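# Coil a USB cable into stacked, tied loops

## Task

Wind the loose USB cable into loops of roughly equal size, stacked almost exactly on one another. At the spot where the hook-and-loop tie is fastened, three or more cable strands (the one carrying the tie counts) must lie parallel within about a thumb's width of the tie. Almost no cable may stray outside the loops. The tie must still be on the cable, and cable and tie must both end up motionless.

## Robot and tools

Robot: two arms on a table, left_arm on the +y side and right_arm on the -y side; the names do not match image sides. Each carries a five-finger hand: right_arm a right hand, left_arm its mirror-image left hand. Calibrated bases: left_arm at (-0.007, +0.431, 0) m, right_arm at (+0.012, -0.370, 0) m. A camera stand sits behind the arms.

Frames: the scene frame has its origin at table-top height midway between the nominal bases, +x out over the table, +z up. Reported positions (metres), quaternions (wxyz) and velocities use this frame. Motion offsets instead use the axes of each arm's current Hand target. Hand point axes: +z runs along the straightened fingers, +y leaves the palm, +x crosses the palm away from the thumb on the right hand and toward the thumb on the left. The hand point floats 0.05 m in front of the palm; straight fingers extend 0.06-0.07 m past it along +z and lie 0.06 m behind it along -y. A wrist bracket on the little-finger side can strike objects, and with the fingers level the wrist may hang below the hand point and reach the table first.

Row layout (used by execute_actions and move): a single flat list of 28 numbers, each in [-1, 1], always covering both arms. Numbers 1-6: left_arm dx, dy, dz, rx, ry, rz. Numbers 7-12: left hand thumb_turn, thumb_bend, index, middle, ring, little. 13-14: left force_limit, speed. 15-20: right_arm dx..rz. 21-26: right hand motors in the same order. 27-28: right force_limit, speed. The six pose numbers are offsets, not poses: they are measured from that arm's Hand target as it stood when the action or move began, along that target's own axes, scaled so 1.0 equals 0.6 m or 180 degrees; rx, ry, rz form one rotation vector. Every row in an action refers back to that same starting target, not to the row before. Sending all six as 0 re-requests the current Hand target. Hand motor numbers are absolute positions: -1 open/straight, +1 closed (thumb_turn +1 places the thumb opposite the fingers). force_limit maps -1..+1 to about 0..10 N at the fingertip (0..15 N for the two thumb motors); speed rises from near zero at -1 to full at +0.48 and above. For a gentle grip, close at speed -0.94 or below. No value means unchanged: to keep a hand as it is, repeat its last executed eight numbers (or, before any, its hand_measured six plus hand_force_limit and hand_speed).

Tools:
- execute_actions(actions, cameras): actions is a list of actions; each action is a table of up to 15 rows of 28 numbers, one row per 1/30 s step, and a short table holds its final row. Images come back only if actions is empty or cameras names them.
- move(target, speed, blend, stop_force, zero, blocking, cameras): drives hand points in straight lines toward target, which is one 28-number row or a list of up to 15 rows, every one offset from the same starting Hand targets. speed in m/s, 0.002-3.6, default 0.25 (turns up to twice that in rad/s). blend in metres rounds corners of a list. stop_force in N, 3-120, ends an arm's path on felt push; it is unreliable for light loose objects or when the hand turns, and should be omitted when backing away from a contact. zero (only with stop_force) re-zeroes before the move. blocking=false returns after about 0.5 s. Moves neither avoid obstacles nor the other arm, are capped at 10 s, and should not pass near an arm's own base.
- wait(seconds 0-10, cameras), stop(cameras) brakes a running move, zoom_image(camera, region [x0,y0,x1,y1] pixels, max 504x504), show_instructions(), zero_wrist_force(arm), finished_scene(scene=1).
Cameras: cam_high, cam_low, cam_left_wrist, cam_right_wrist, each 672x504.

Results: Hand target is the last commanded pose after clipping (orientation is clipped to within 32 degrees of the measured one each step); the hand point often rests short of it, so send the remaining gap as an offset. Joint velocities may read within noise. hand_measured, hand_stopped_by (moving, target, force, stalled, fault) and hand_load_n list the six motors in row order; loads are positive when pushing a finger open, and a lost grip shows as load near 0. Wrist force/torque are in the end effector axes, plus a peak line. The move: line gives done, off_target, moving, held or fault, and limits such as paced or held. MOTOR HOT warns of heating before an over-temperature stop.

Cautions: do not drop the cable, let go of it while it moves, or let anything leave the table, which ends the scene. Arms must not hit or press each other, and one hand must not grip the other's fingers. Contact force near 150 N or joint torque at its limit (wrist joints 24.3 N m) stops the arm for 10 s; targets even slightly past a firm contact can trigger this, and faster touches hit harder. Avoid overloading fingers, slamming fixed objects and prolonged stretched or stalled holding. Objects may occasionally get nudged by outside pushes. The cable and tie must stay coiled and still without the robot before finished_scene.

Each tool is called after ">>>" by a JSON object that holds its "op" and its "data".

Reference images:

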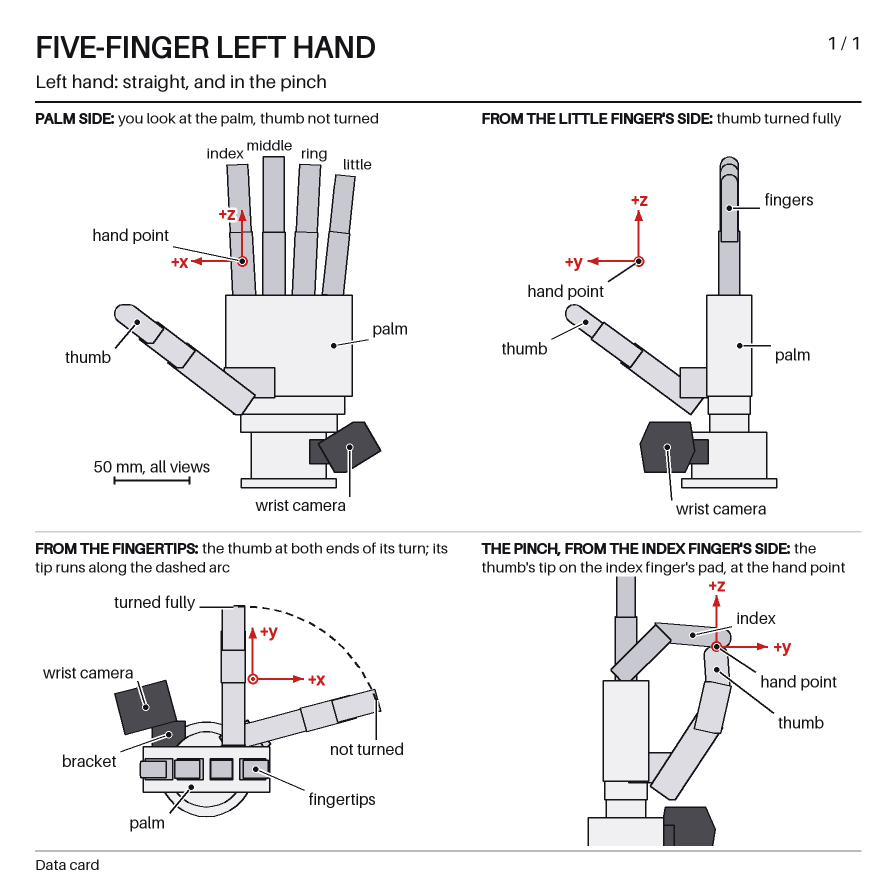

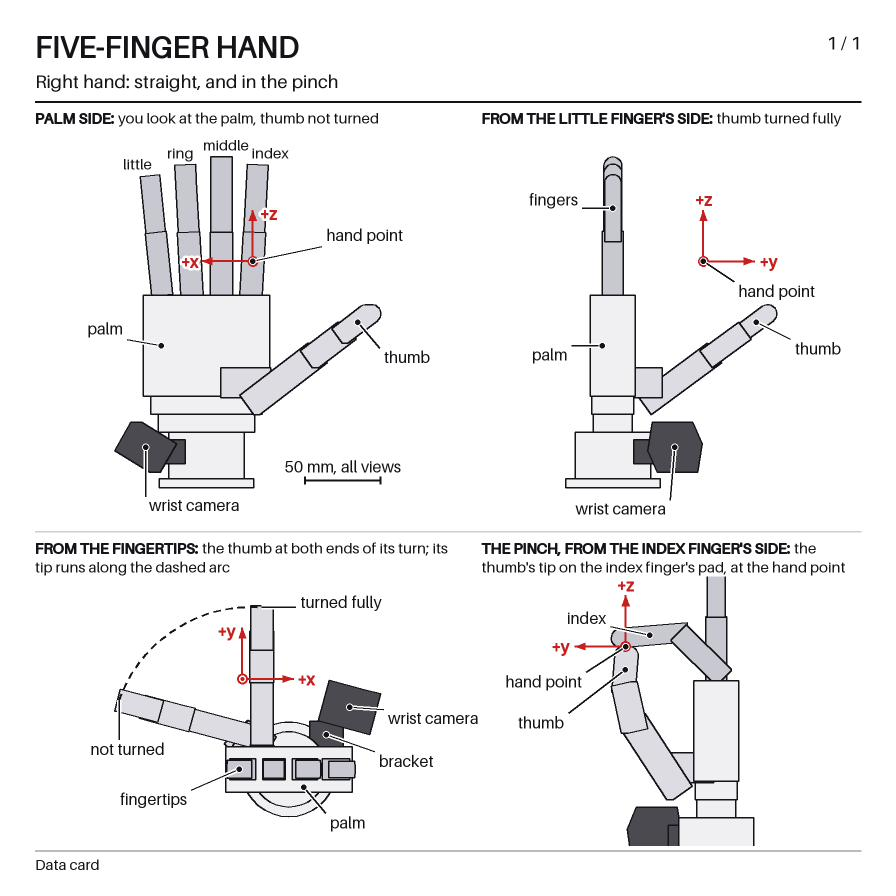

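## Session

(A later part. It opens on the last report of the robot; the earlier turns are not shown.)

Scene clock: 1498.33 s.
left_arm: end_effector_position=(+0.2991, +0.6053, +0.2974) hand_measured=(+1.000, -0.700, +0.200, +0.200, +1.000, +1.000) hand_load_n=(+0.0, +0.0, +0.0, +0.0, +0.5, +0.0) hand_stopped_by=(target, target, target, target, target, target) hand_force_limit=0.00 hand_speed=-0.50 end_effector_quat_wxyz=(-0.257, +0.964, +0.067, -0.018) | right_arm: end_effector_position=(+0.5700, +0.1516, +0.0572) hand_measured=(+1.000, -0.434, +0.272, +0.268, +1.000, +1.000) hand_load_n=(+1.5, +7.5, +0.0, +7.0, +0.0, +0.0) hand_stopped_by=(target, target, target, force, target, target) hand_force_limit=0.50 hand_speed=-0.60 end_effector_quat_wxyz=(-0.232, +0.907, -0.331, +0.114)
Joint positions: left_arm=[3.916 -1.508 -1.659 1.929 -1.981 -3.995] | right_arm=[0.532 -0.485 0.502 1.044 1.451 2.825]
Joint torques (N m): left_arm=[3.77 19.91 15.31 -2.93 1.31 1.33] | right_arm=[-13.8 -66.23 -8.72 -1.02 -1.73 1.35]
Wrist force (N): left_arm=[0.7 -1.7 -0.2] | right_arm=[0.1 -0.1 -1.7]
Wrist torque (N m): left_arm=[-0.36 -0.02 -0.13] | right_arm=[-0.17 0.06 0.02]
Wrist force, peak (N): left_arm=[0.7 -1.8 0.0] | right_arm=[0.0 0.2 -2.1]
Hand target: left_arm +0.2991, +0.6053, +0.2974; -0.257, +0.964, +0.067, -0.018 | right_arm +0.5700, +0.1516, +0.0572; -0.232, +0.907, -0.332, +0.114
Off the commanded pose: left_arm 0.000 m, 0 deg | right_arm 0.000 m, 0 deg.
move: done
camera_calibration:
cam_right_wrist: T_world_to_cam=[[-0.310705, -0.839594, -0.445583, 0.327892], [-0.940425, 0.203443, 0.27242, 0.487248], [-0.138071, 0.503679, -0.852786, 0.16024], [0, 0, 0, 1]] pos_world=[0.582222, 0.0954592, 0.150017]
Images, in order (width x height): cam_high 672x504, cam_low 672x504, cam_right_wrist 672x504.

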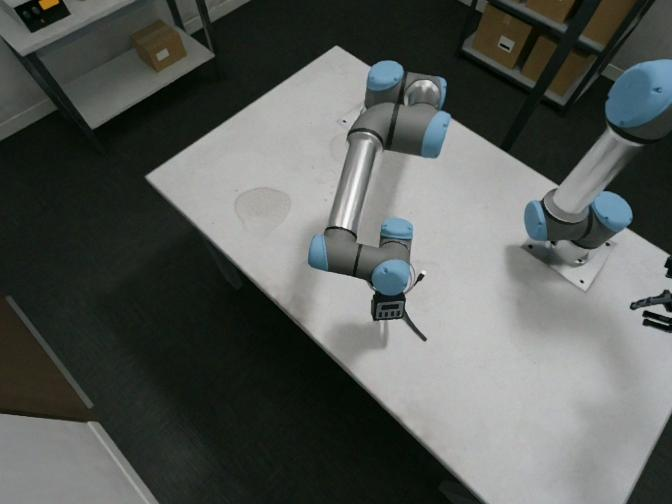

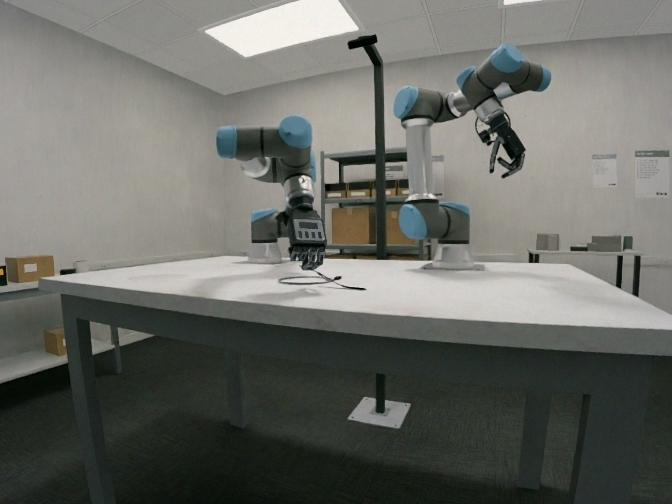

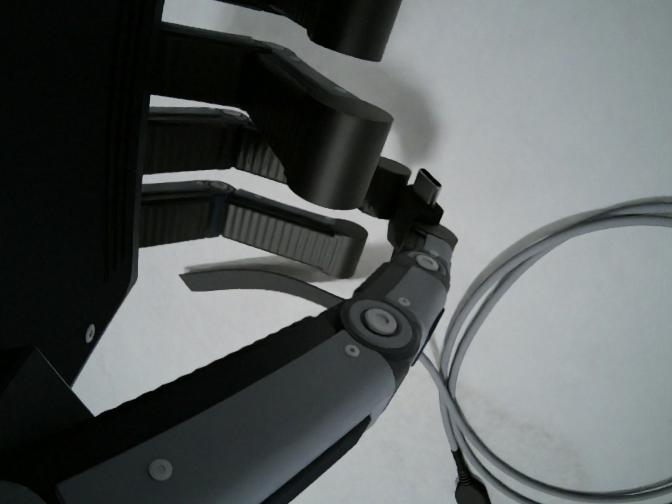

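>>> {"op": "move", "data": {"target": [[0,0,0,0,0,0,1,-0.7,0.2,0.2,1,1,0,-0.5,0.0415,0.0172,-0.0012,0,0,0.1111,1,-0.426,0.272,0.272,1,1,0.5,-0.6]], "speed": 0.08}}

>>> {"op": "move", "data": {"target": [[0,0,0,0,0,0,1,-0.7,0.2,0.2,1,1,0,-0.5,0.0530,0.0257,-0.0002,0.0170,0.1389,0.1691,1,-0.426,0.272,0.272,1,1,0.5,-0.6]], "speed": 0.1, "cameras": ["cam_high","cam_low","cam_right_wrist"]}}

>>> {"op": "zoom_image", "data": {"camera": "cam_right_wrist", "region": [340, 180, 672, 504]}}

>>> {"op": "zoom_image", "data": {"camera": "cam_low", "region": [260, 220, 360, 300]}}

>>> {"op": "zoom_image", "data": {"camera": "cam_high", "region": [340, 245, 450, 325]}}

Scene clock: 1509.27 s.
left_arm: end_effector_position=(+0.2991, +0.6053, +0.2974) hand_measured=(+1.000, -0.700, +0.200, +0.200, +1.000, +1.000) hand_load_n=(+0.0, +0.0, +0.0, +0.0, +0.0, +0.0) hand_stopped_by=(target, target, target, target, target, target) hand_force_limit=0.00 hand_speed=-0.50 end_effector_quat_wxyz=(-0.257, +0.964, +0.067, -0.018) | right_arm: end_effector_position=(+0.5828, +0.1281, +0.0540) hand_measured=(+1.000, -0.434, +0.272, +0.268, +1.000, +1.000) hand_load_n=(+1.5, +7.5, +0.0, +6.5, +0.0, +0.0) hand_stopped_by=(target, target, target, force, target, target) hand_force_limit=0.50 hand_speed=-0.60 end_effector_quat_wxyz=(-0.248, +0.836, -0.484, +0.072)
Joint positions: left_arm=[3.916 -1.508 -1.659 1.929 -1.981 -3.995] | right_arm=[0.46 -0.542 0.637 0.974 1.416 3.11]
Joint torques (N m): left_arm=[3.67 19.47 14.91 -3.13 1.51 1.23] | right_arm=[-12.57 -64.33 -8.72 -0.82 -1.77 1.28]
Wrist force (N): left_arm=[0.8 -1.6 -0.2] | right_arm=[0.1 -0.1 -1.8]
Wrist torque (N m): left_arm=[-0.35 -0.04 -0.12] | right_arm=[-0.16 0.05 0.08]
Wrist force, peak (N): left_arm=[1.0 -1.8 -0.1] | right_arm=[0.1 0.0 -2.2]
Hand target: left_arm +0.2991, +0.6053, +0.2974; -0.257, +0.964, +0.067, -0.018 | right_arm +0.5828, +0.1281, +0.0540; -0.248, +0.836, -0.484, +0.072
Off the commanded pose: left_arm 0.000 m, 0 deg | right_arm 0.000 m, 0 deg.
move: done

Scene clock: 1513.30 s.
left_arm: end_effector_position=(+0.2991, +0.6053, +0.2974) hand_measured=(+1.000, -0.700, +0.200, +0.200, +1.000, +1.000) hand_load_n=(+0.0, +0.0, +0.0, +0.0, +0.0, +0.0) hand_stopped_by=(target, target, target, target, target, target) hand_force_limit=0.00 hand_speed=-0.50 end_effector_quat_wxyz=(-0.257, +0.964, +0.067, -0.018) | right_arm: end_effector_position=(+0.5874, +0.0949, +0.0428) hand_measured=(+1.000, -0.434, +0.272, +0.268, +1.000, +1.000) hand_load_n=(+1.5, +7.5, +0.0, +6.5, +0.0, +0.0) hand_stopped_by=(target, target, target, force, target, target) hand_force_limit=0.50 hand_speed=-0.60 end_effector_quat_wxyz=(+0.171, -0.639, +0.724, -0.194)
Joint positions: left_arm=[3.916 -1.508 -1.659 1.929 -1.981 -3.995] | right_arm=[0.536 -0.572 0.729 0.984 1.88 3.725]
Joint torques (N m): left_arm=[3.62 20.44 15.7 -2.93 1.33 1.27] | right_arm=[13.53 -45.9 -23.85 3.91 2.11 1.23]
Wrist force (N): left_arm=[0.5 -1.6 0.0] | right_arm=[-0.1 0.3 -2.0]
Wrist torque (N m): left_arm=[-0.35 0.01 -0.14] | right_arm=[-0.09 0.08 0.03]
Wrist force, peak (N): left_arm=[0.8 -1.9 -0.1] | right_arm=[0.1 0.5 -2.2]
Hand target: left_arm +0.2991, +0.6053, +0.2974; -0.257, +0.964, +0.067, -0.018 | right_arm +0.5874, +0.0949, +0.0428; +0.171, -0.639, +0.725, -0.194
Off the commanded pose: left_arm 0.000 m, 0 deg | right_arm 0.000 m, 0 deg.
move: done
camera_calibration:
cam_right_wrist: T_world_to_cam=[[-0.866308, -0.184707, -0.464104, 0.544271], [-0.356189, 0.879821, 0.314713, 0.10998], [0.350199, 0.437948, -0.827987, -0.102771], [0, 0, 0, 1]] pos_world=[0.546671, 0.0487765, 0.132893]
Images, in order (width x height): cam_high 672x504, cam_low 672x504, cam_right_wrist 672x504.

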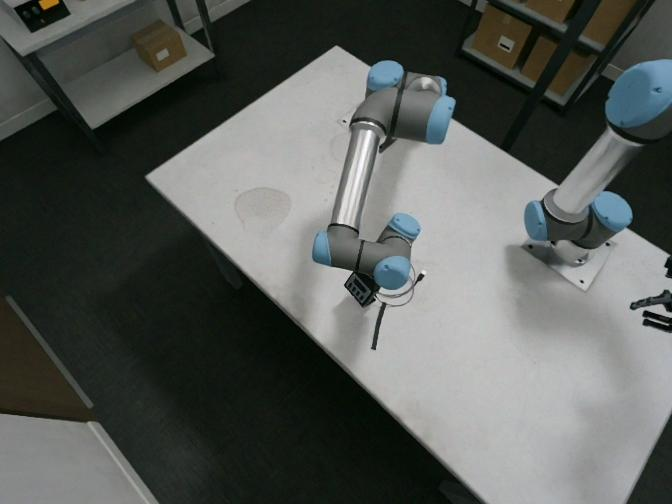

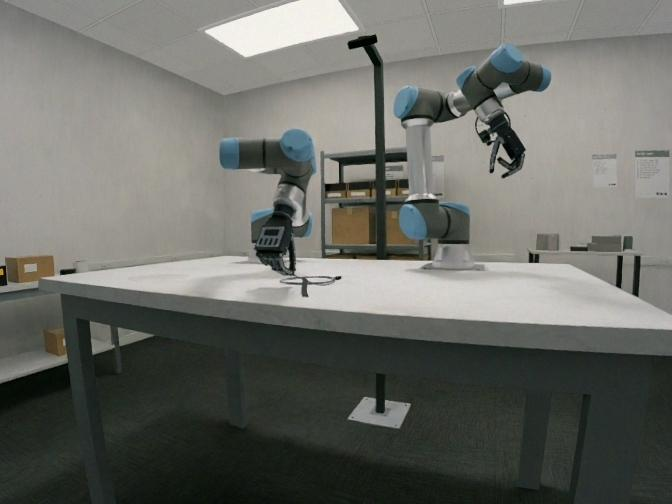

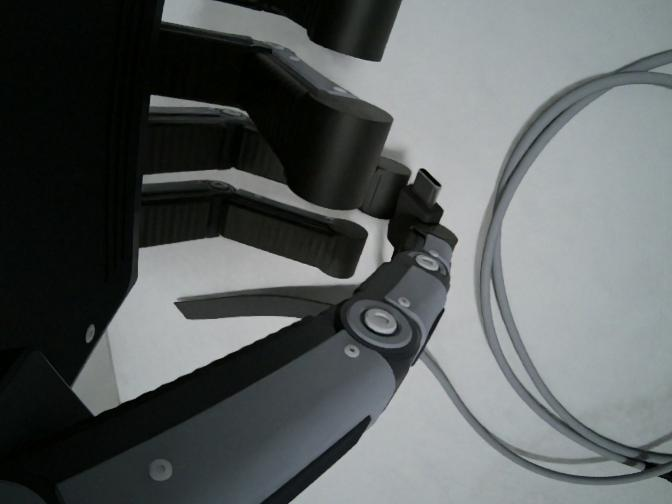

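Scaled by 1.518 from the camera's 672x504 image, which has a finer 960x720 frame.

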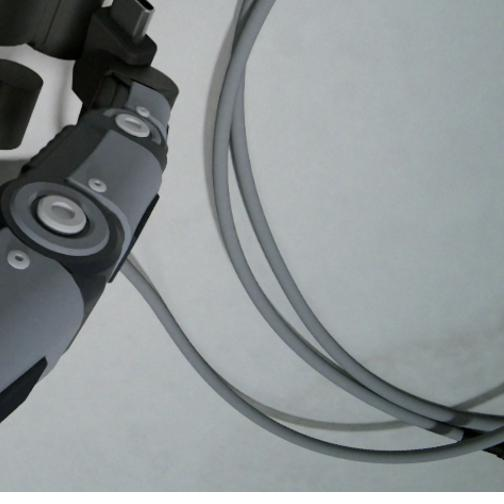

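Scaled by 5.040 from the camera's 672x504 image, which has a finer 960x720 frame.

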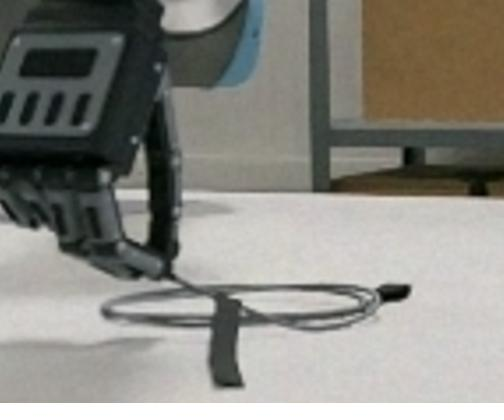

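Scaled by 4.582 from the camera's 672x504 image, which has a finer 960x720 frame.

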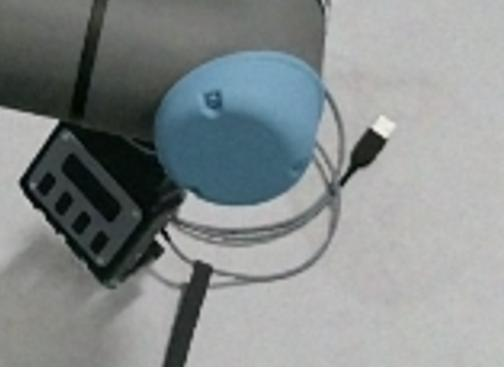

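>>> {"op": "move", "data": {"target": [[0,0,0,0,0,0,1,-0.7,0.2,0.2,1,1,0,-0.5,0.0067,0.0005,-0.0002,0,-0.0611,-0.1058,1,-0.426,0.272,0.272,1,1,0.5,-0.6]], "speed": 0.08, "cameras": ["cam_high","cam_low","cam_right_wrist"]}}

>>> {"op": "zoom_image", "data": {"camera": "cam_right_wrist", "region": [340, 180, 672, 504]}}

>>> {"op": "zoom_image", "data": {"camera": "cam_low", "region": [260, 220, 360, 300]}}

>>> {"op": "zoom_image", "data": {"camera": "cam_high", "region": [340, 245, 450, 325]}}

Scene clock: 1520.33 s.
left_arm: end_effector_position=(+0.2991, +0.6053, +0.2974) hand_measured=(+1.000, -0.700, +0.200, +0.200, +1.000, +1.000) hand_load_n=(+0.0, +0.0, +0.0, +0.0, +0.0, +0.0) hand_stopped_by=(target, target, target, target, target, target) hand_force_limit=0.00 hand_speed=-0.50 end_effector_quat_wxyz=(-0.257, +0.964, +0.067, -0.018) | right_arm: end_effector_position=(+0.5866, +0.0909, +0.0427) hand_measured=(+1.000, -0.434, +0.272, +0.268, +1.000, +1.000) hand_load_n=(+2.0, +7.5, +0.0, +6.5, +0.0, +0.0) hand_stopped_by=(target, target, target, force, target, target) hand_force_limit=0.50 hand_speed=-0.60 end_effector_quat_wxyz=(-0.205, +0.765, -0.590, +0.158)
Joint positions: left_arm=[3.916 -1.508 -1.659 1.929 -1.981 -3.995] | right_arm=[0.484 -0.624 0.809 0.873 1.68 3.33]
Joint torques (N m): left_arm=[3.25 20.08 16.53 -2.95 1.43 1.2] | right_arm=[-13.34 -62.91 -7.36 -0.96 -1.54 -1.48]
Wrist force (N): left_arm=[0.6 -1.7 -0.2] | right_arm=[-0.2 0.1 -1.8]
Wrist torque (N m): left_arm=[-0.35 -0.01 -0.13] | right_arm=[-0.14 0.08 0.20]
Wrist force, peak (N): left_arm=[0.7 -1.9 -0.2] | right_arm=[0.1 0.2 -2.2]
Hand target: left_arm +0.2991, +0.6053, +0.2974; -0.257, +0.964, +0.067, -0.018 | right_arm +0.5866, +0.0909, +0.0427; -0.205, +0.765, -0.589, +0.158
Off the commanded pose: left_arm 0.000 m, 0 deg | right_arm 0.000 m, 0 deg.
move: done
camera_calibration:
cam_right_wrist: T_world_to_cam=[[-0.734678, -0.49514, -0.463773, 0.493812], [-0.659067, 0.683011, 0.314843, 0.308755], [0.16087, 0.536966, -0.828124, 0.00131151], [0, 0, 0, 1]] pos_world=[0.566072, 0.0329192, 0.132893]
Images, in order (width x height): cam_high 672x504, cam_low 672x504, cam_right_wrist 672x504.

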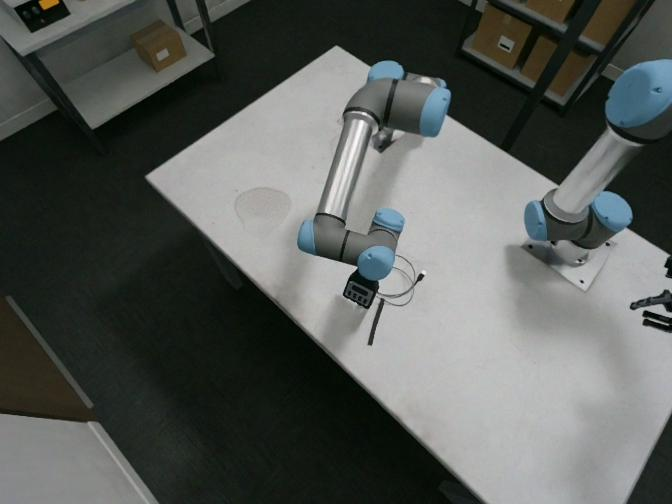

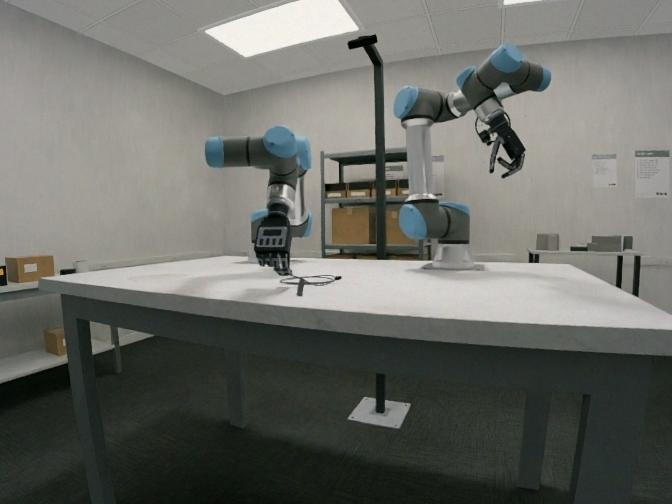

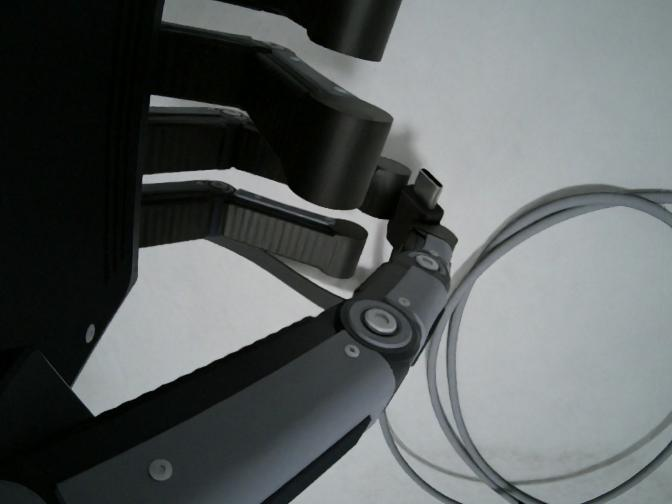

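Scaled by 1.518 from the camera's 672x504 image, which has a finer 960x720 frame.

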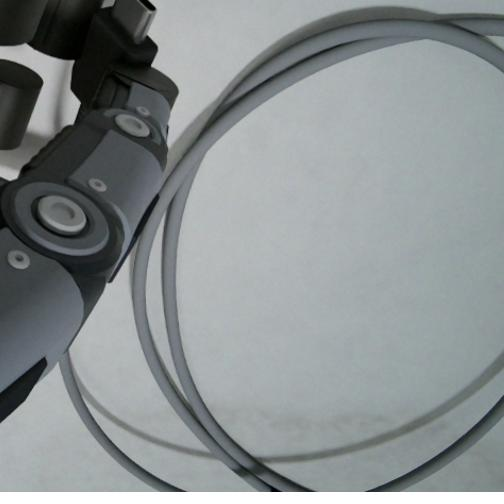

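Scaled by 5.040 from the camera's 672x504 image, which has a finer 960x720 frame.

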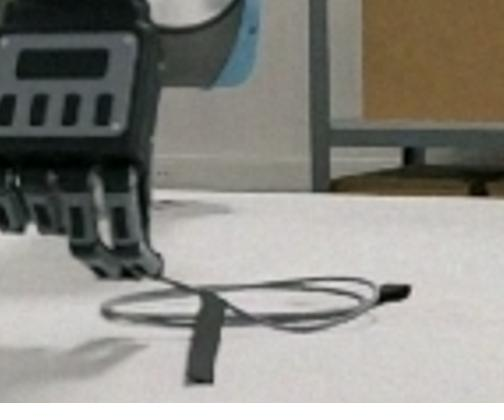

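Scaled by 4.582 from the camera's 672x504 image, which has a finer 960x720 frame.

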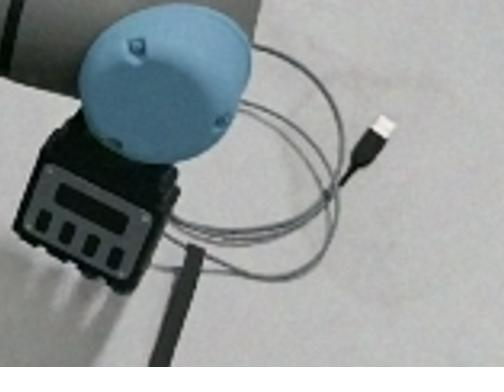

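>>> {"op": "move", "data": {"target": [[0,0,0,0,0,0,1,-0.7,0.2,0.2,1,1,0,-0.5,-0.0133,0.0340,0.0247,0,0,0,1,-0.426,0.272,0.272,1,1,0.5,-0.6]], "speed": 0.05, "stop_force": 5, "cameras": ["cam_high","cam_low","cam_right_wrist"]}}

>>> {"op": "zoom_image", "data": {"camera": "cam_right_wrist", "region": [340, 180, 672, 504]}}

>>> {"op": "zoom_image", "data": {"camera": "cam_low", "region": [260, 240, 350, 300]}}

>>> {"op": "zoom_image", "data": {"camera": "cam_high", "region": [340, 245, 450, 325]}}

Scene clock: 1531.40 s.
left_arm: end_effector_position=(+0.2991, +0.6053, +0.2974) hand_measured=(+1.000, -0.700, +0.200, +0.200, +1.000, +1.000) hand_load_n=(+0.0, +0.0, +0.0, +0.0, +0.0, +0.0) hand_stopped_by=(target, target, target, target, target, target) hand_force_limit=0.00 hand_speed=-0.50 end_effector_quat_wxyz=(-0.257, +0.964, +0.067, -0.018) | right_arm: end_effector_position=(+0.5746, +0.0960, +0.0197) hand_measured=(+1.000, -0.434, +0.272, +0.268, +1.000, +1.000) hand_load_n=(+2.0, +7.5, +0.0, +6.5, +0.0, +0.0) hand_stopped_by=(target, target, target, force, target, target) hand_force_limit=0.50 hand_speed=-0.60 end_effector_quat_wxyz=(-0.205, +0.765, -0.589, +0.158)
Joint positions: left_arm=[3.916 -1.508 -1.659 1.929 -1.981 -3.995] | right_arm=[0.5 -0.627 0.875 0.811 1.687 3.344]
Joint torques (N m): left_arm=[3.62 20.02 16.1 -2.99 1.5 1.38] | right_arm=[14.05 -61.58 -7.41 -0.83 1.81 1.33]
Wrist force (N): left_arm=[0.6 -1.5 0.0] | right_arm=[0.0 0.3 -2.0]
Wrist torque (N m): left_arm=[-0.34 0.01 -0.14] | right_arm=[-0.10 0.08 0.05]
Wrist force, peak (N): left_arm=[0.8 -1.8 -0.2] | right_arm=[0.5 0.3 -2.1]
Hand target: left_arm +0.2991, +0.6053, +0.2974; -0.257, +0.964, +0.067, -0.018 | right_arm +0.5746, +0.0960, +0.0197; -0.205, +0.765, -0.589, +0.158
Off the commanded pose: left_arm 0.000 m, 0 deg | right_arm 0.000 m, 0 deg.
move: done
camera_calibration:
cam_right_wrist: T_world_to_cam=[[-0.734479, -0.495411, -0.463798, 0.47683], [-0.659338, 0.682743, 0.314859, 0.304828], [0.16067, 0.537057, -0.828103, -0.0184537], [0, 0, 0, 1]] pos_world=[0.55417, 0.0380186, 0.109894]
Images, in order (width x height): cam_high 672x504, cam_low 672x504, cam_right_wrist 672x504.

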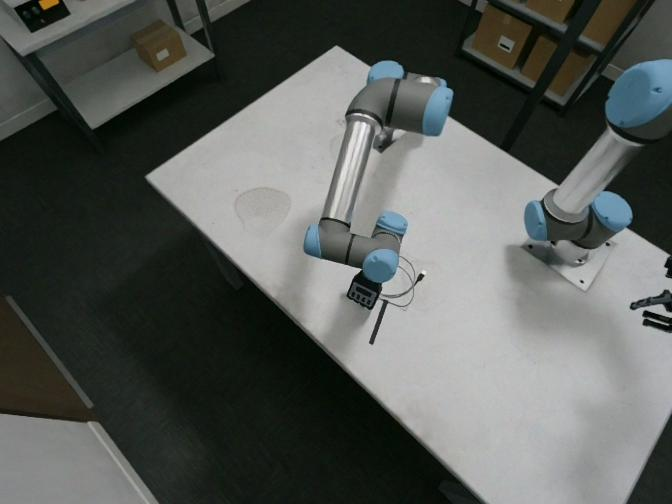

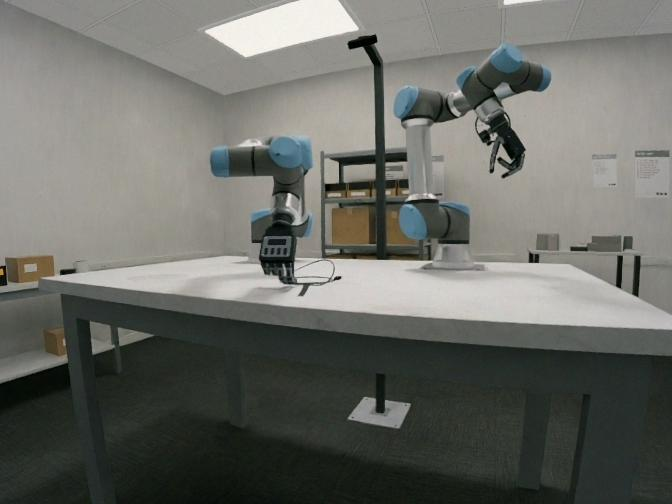

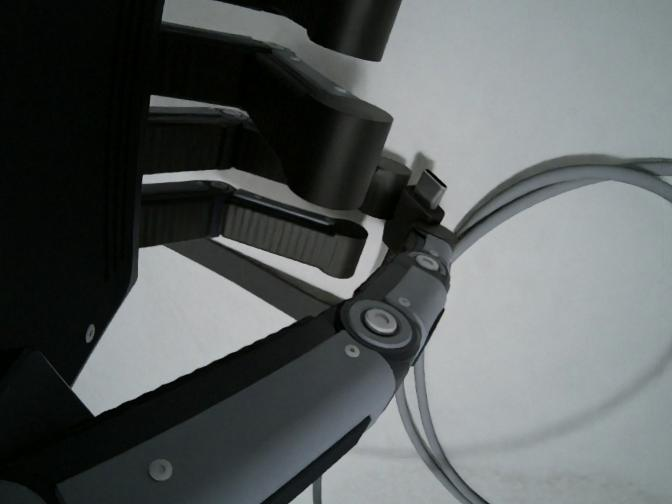

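Scaled by 1.518 from the camera's 672x504 image, which has a finer 960x720 frame.

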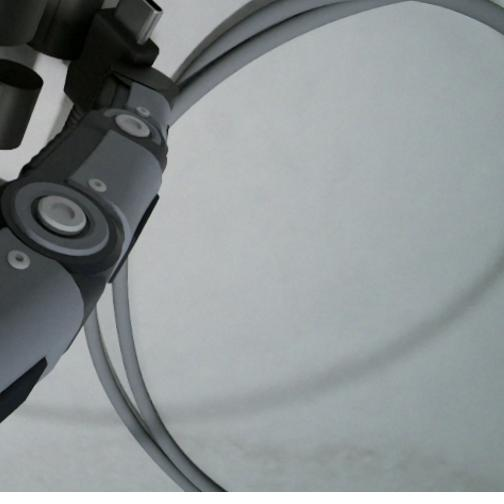

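Scaled by 5.600 from the camera's 672x504 image, which has a finer 960x720 frame.

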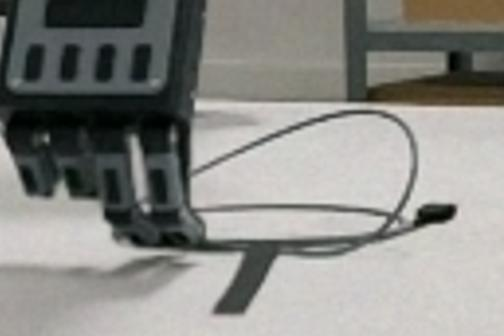

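Scaled by 4.582 from the camera's 672x504 image, which has a finer 960x720 frame.

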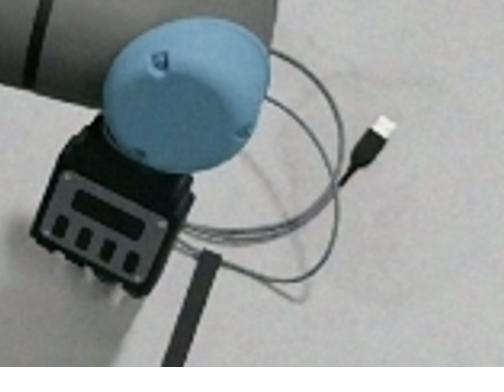

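>>> {"op": "move", "data": {"target": [[0,0,0,0,0,0,1,-0.7,0.2,0.2,1,1,0,-0.5,0.0445,0.0103,-0.0212,0,0.0694,0.1203,1,-0.426,0.272,0.272,1,1,0.5,-0.6]], "speed": 0.06, "cameras": ["cam_high","cam_low","cam_right_wrist"]}}

>>> {"op": "zoom_image", "data": {"camera": "cam_low", "region": [260, 240, 350, 300]}}

>>> {"op": "zoom_image", "data": {"camera": "cam_high", "region": [340, 245, 450, 325]}}

Scene clock: 1541.13 s.
left_arm: end_effector_position=(+0.2991, +0.6053, +0.2974) hand_measured=(+1.000, -0.700, +0.200, +0.200, +1.000, +1.000) hand_load_n=(+0.0, +0.0, +0.0, +0.0, +0.0, +0.0) hand_stopped_by=(target, target, target, target, target, target) hand_force_limit=0.00 hand_speed=-0.50 end_effector_quat_wxyz=(-0.257, +0.964, +0.067, -0.018) | right_arm: end_effector_position=(+0.5701, +0.0672, +0.0277) hand_measured=(+1.000, -0.434, +0.272, +0.268, +1.000, +1.000) hand_load_n=(+2.0, +7.5, +0.0, +7.5, +0.0, +0.0) hand_stopped_by=(target, target, target, force, target, target) hand_force_limit=0.50 hand_speed=-0.60 end_effector_quat_wxyz=(+0.166, -0.620, +0.741, -0.199)
Joint positions: left_arm=[3.916 -1.508 -1.659 1.929 -1.981 -3.995] | right_arm=[0.518 -0.653 0.927 0.878 1.894 3.758]
Joint torques (N m): left_arm=[3.1 19.44 15.31 -3.04 1.32 1.24] | right_arm=[13.38 -43.05 -20.33 3.96 1.93 1.23]
Wrist force (N): left_arm=[0.8 -1.7 -0.1] | right_arm=[-0.1 0.1 -1.4]
Wrist torque (N m): left_arm=[-0.36 -0.03 -0.12] | right_arm=[-0.17 0.05 0.06]
Wrist force, peak (N): left_arm=[0.8 -1.9 0.0] | right_arm=[0.1 -0.2 -2.2]
Hand target: left_arm +0.2991, +0.6053, +0.2974; -0.257, +0.964, +0.067, -0.018 | right_arm +0.5701, +0.0672, +0.0277; +0.166, -0.620, +0.741, -0.199
Off the commanded pose: left_arm 0.000 m, 0 deg | right_arm 0.000 m, 0 deg.
move: done
camera_calibration:
cam_right_wrist: T_world_to_cam=[[-0.874822, -0.138929, -0.464096, 0.5189], [-0.309474, 0.897308, 0.314746, 0.105098], [0.37271, 0.418972, -0.827979, -0.108634], [0, 0, 0, 1]] pos_world=[0.526959, 0.0232994, 0.117793]
Images, in order (width x height): cam_high 672x504, cam_low 672x504, cam_right_wrist 672x504.

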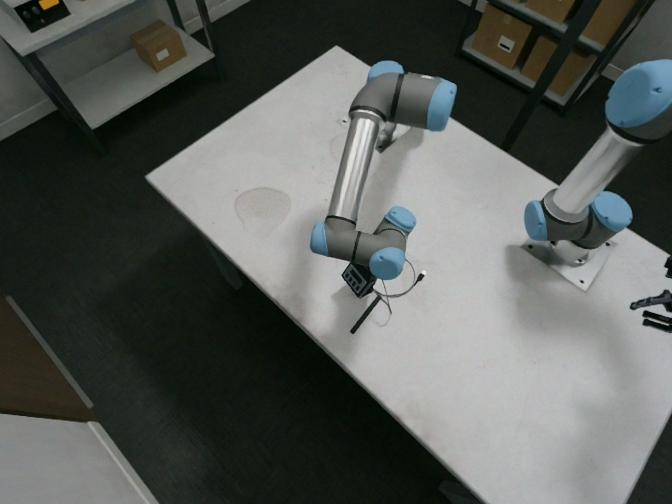

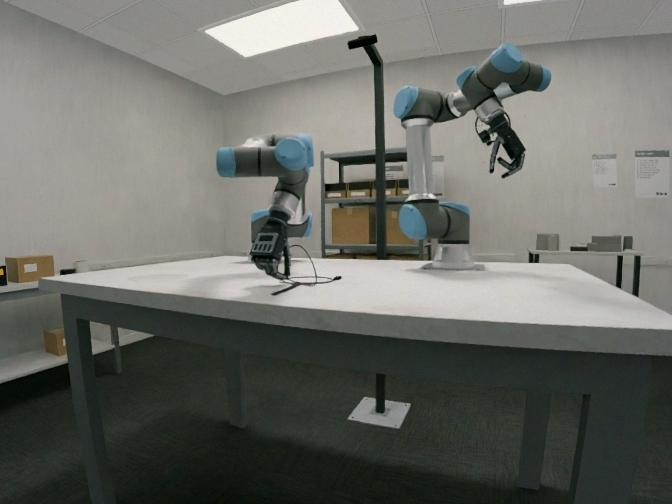

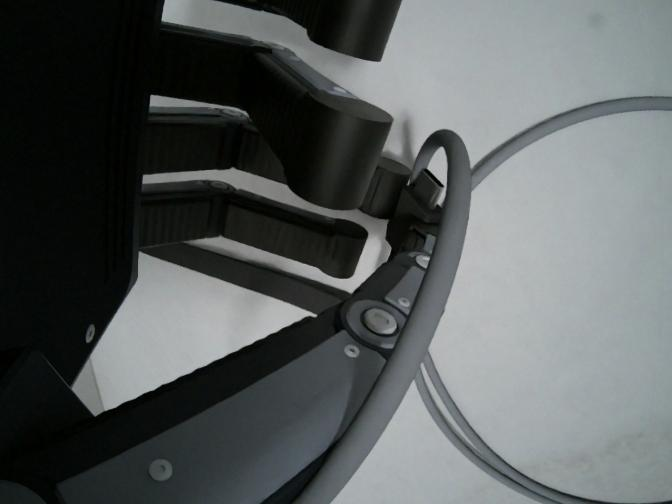

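Scaled by 5.600 from the camera's 672x504 image, which has a finer 960x720 frame.

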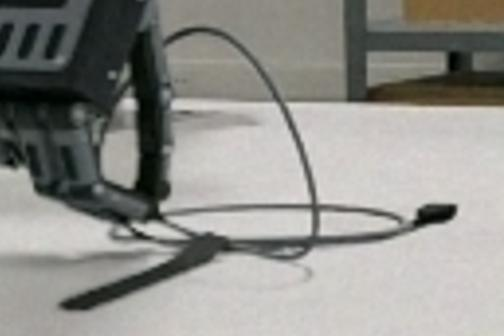

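Scaled by 4.582 from the camera's 672x504 image, which has a finer 960x720 frame.

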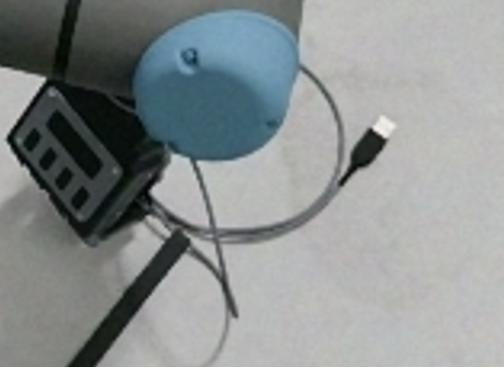

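>>> {"op": "move", "data": {"target": [[0,0,0,0,0,0,1,-0.7,0.2,0.2,1,1,0,-0.5,-0.0620,-0.0502,-0.0533,-0.0221,-0.1462,-0.1666,1,-0.426,0.272,0.272,1,1,0.5,-0.6]], "speed": 0.1, "cameras": ["cam_high","cam_low","cam_right_wrist"]}}

>>> {"op": "zoom_image", "data": {"camera": "cam_low", "region": [260, 240, 350, 300]}}

>>> {"op": "zoom_image", "data": {"camera": "cam_high", "region": [340, 245, 450, 325]}}

Scene clock: 1554.53 s.
left_arm: end_effector_position=(+0.2991, +0.6053, +0.2974) hand_measured=(+1.000, -0.700, +0.200, +0.200, +1.000, +1.000) hand_load_n=(+0.0, +0.0, +0.0, +0.0, +0.0, +0.5) hand_stopped_by=(target, target, target, target, target, target) hand_force_limit=0.00 hand_speed=-0.50 end_effector_quat_wxyz=(-0.257, +0.964, +0.067, -0.018) | right_arm: end_effector_position=(+0.5867, +0.1021, +0.0704) hand_measured=(+1.000, -0.434, +0.272, +0.268, +1.000, +1.000) hand_load_n=(+2.0, +7.0, +0.0, +7.0, +0.0, +0.0) hand_stopped_by=(target, target, target, force, target, target) hand_force_limit=0.50 hand_speed=-0.60 end_effector_quat_wxyz=(-0.250, +0.822, -0.507, +0.065)
Joint positions: left_arm=[3.916 -1.508 -1.659 1.929 -1.981 -3.995] | right_arm=[0.416 -0.6 0.711 0.964 1.395 3.127]
Joint torques (N m): left_arm=[2.63 19.53 14.89 -3.27 1.45 1.3] | right_arm=[-12.84 -46.2 -24.74 3.71 -1.86 -1.35]
Wrist force (N): left_arm=[0.6 -1.7 -0.2] | right_arm=[0.2 0.0 -1.6]
Wrist torque (N m): left_arm=[-0.35 0.00 -0.13] | right_arm=[-0.16 0.02 0.24]
Wrist force, peak (N): left_arm=[0.9 -2.0 -0.2] | right_arm=[-0.1 0.4 -2.4]
Hand target: left_arm +0.2991, +0.6053, +0.2974; -0.257, +0.964, +0.067, -0.018 | right_arm +0.5867, +0.1021, +0.0704; -0.250, +0.822, -0.507, +0.065
Off the commanded pose: left_arm 0.000 m, 0 deg | right_arm 0.000 m, 0 deg.
move: done
camera_calibration:
cam_right_wrist: T_world_to_cam=[[-0.632979, -0.602912, -0.485628, 0.465036], [-0.772779, 0.454499, 0.442994, 0.373515], [-0.0463693, 0.655689, -0.753606, 0.122457], [0, 0, 0, 1]] pos_world=[0.588681, 0.0303201, 0.152654]
Images, in order (width x height): cam_high 672x504, cam_low 672x504, cam_right_wrist 672x504.

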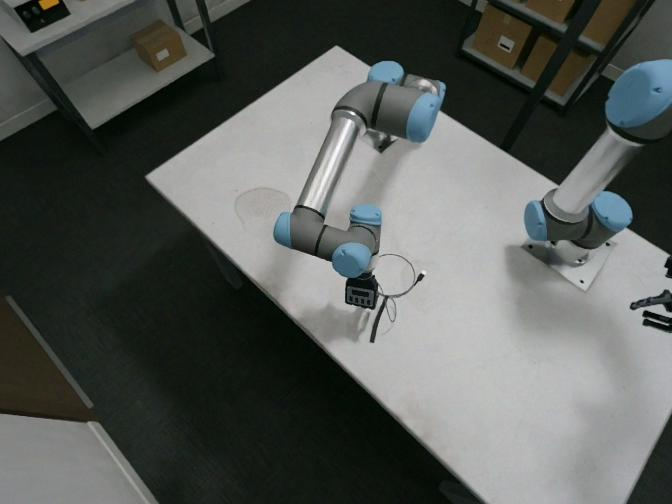

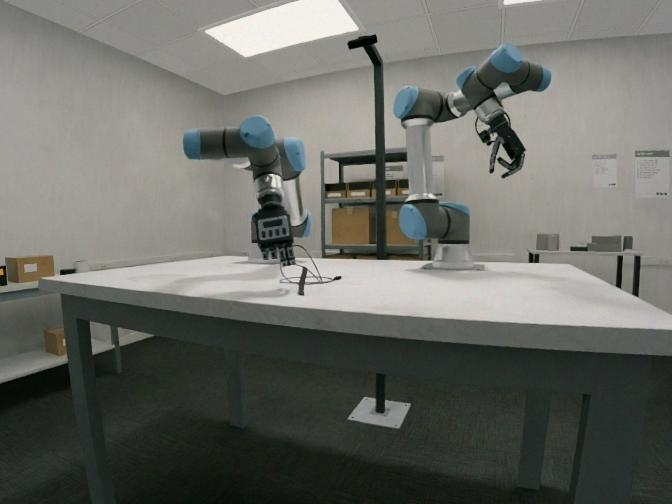

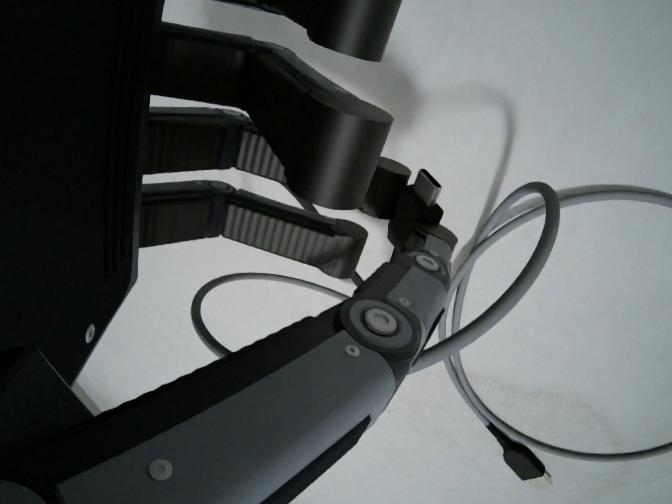

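Scaled by 5.600 from the camera's 672x504 image, which has a finer 960x720 frame.

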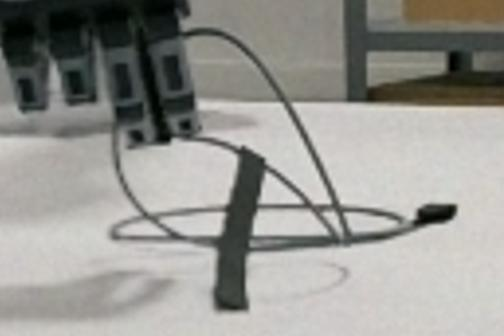

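Scaled by 4.582 from the camera's 672x504 image, which has a finer 960x720 frame.

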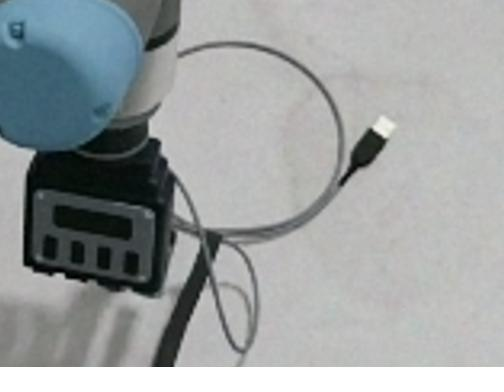

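>>> {"op": "move", "data": {"target": [[0,0,0,0,0,0,1,-0.7,0.2,0.2,1,1,0,-0.5,-0.2228,-0.0253,-0.1593,0,0,-0.4056,1,-0.426,0.272,0.272,1,1,0.5,-0.6]], "speed": 0.17}}

Scene clock: 1566.10 s.
left_arm: end_effector_position=(+0.2991, +0.6053, +0.2974) hand_measured=(+1.000, -0.700, +0.200, +0.200, +1.000, +1.000) hand_load_n=(+0.0, +0.0, +0.0, +0.0, +0.0, +0.0) hand_stopped_by=(target, target, target, target, target, target) hand_force_limit=0.00 hand_speed=-0.50 end_effector_quat_wxyz=(-0.257, +0.964, +0.067, -0.018) | right_arm: end_effector_position=(+0.5005, +0.1902, +0.1801) hand_measured=(+1.000, -0.434, +0.272, +0.268, +1.000, +1.000) hand_load_n=(+2.0, +7.5, +0.0, +7.0, +0.5, +0.0) hand_stopped_by=(target, target, target, force, target, target) hand_force_limit=0.50 hand_speed=-0.60 end_effector_quat_wxyz=(-0.163, +0.962, +0.082, +0.201)
Joint positions: left_arm=[3.916 -1.508 -1.659 1.929 -1.981 -3.995] | right_arm=[0.722 -0.526 0.267 1.307 1.544 2.121]
Joint torques (N m): left_arm=[3.15 19.89 16.12 -3.28 1.25 1.25] | right_arm=[13.89 -47.1 -23.62 3.41 1.61 -1.48]
Wrist force (N): left_arm=[0.8 -1.7 -0.3] | right_arm=[-0.1 0.5 -2.0]
Wrist torque (N m): left_arm=[-0.34 -0.03 -0.13] | right_arm=[-0.05 0.11 0.13]
Wrist force, peak (N): left_arm=[0.7 -2.0 -0.1] | right_arm=[-0.1 0.5 -2.4]
Hand target: left_arm +0.2991, +0.6053, +0.2974; -0.257, +0.964, +0.067, -0.018 | right_arm +0.5005, +0.1902, +0.1801; -0.163, +0.963, +0.082, +0.201
Off the commanded pose: left_arm 0.000 m, 0 deg | right_arm 0.000 m, 0 deg.
move: done


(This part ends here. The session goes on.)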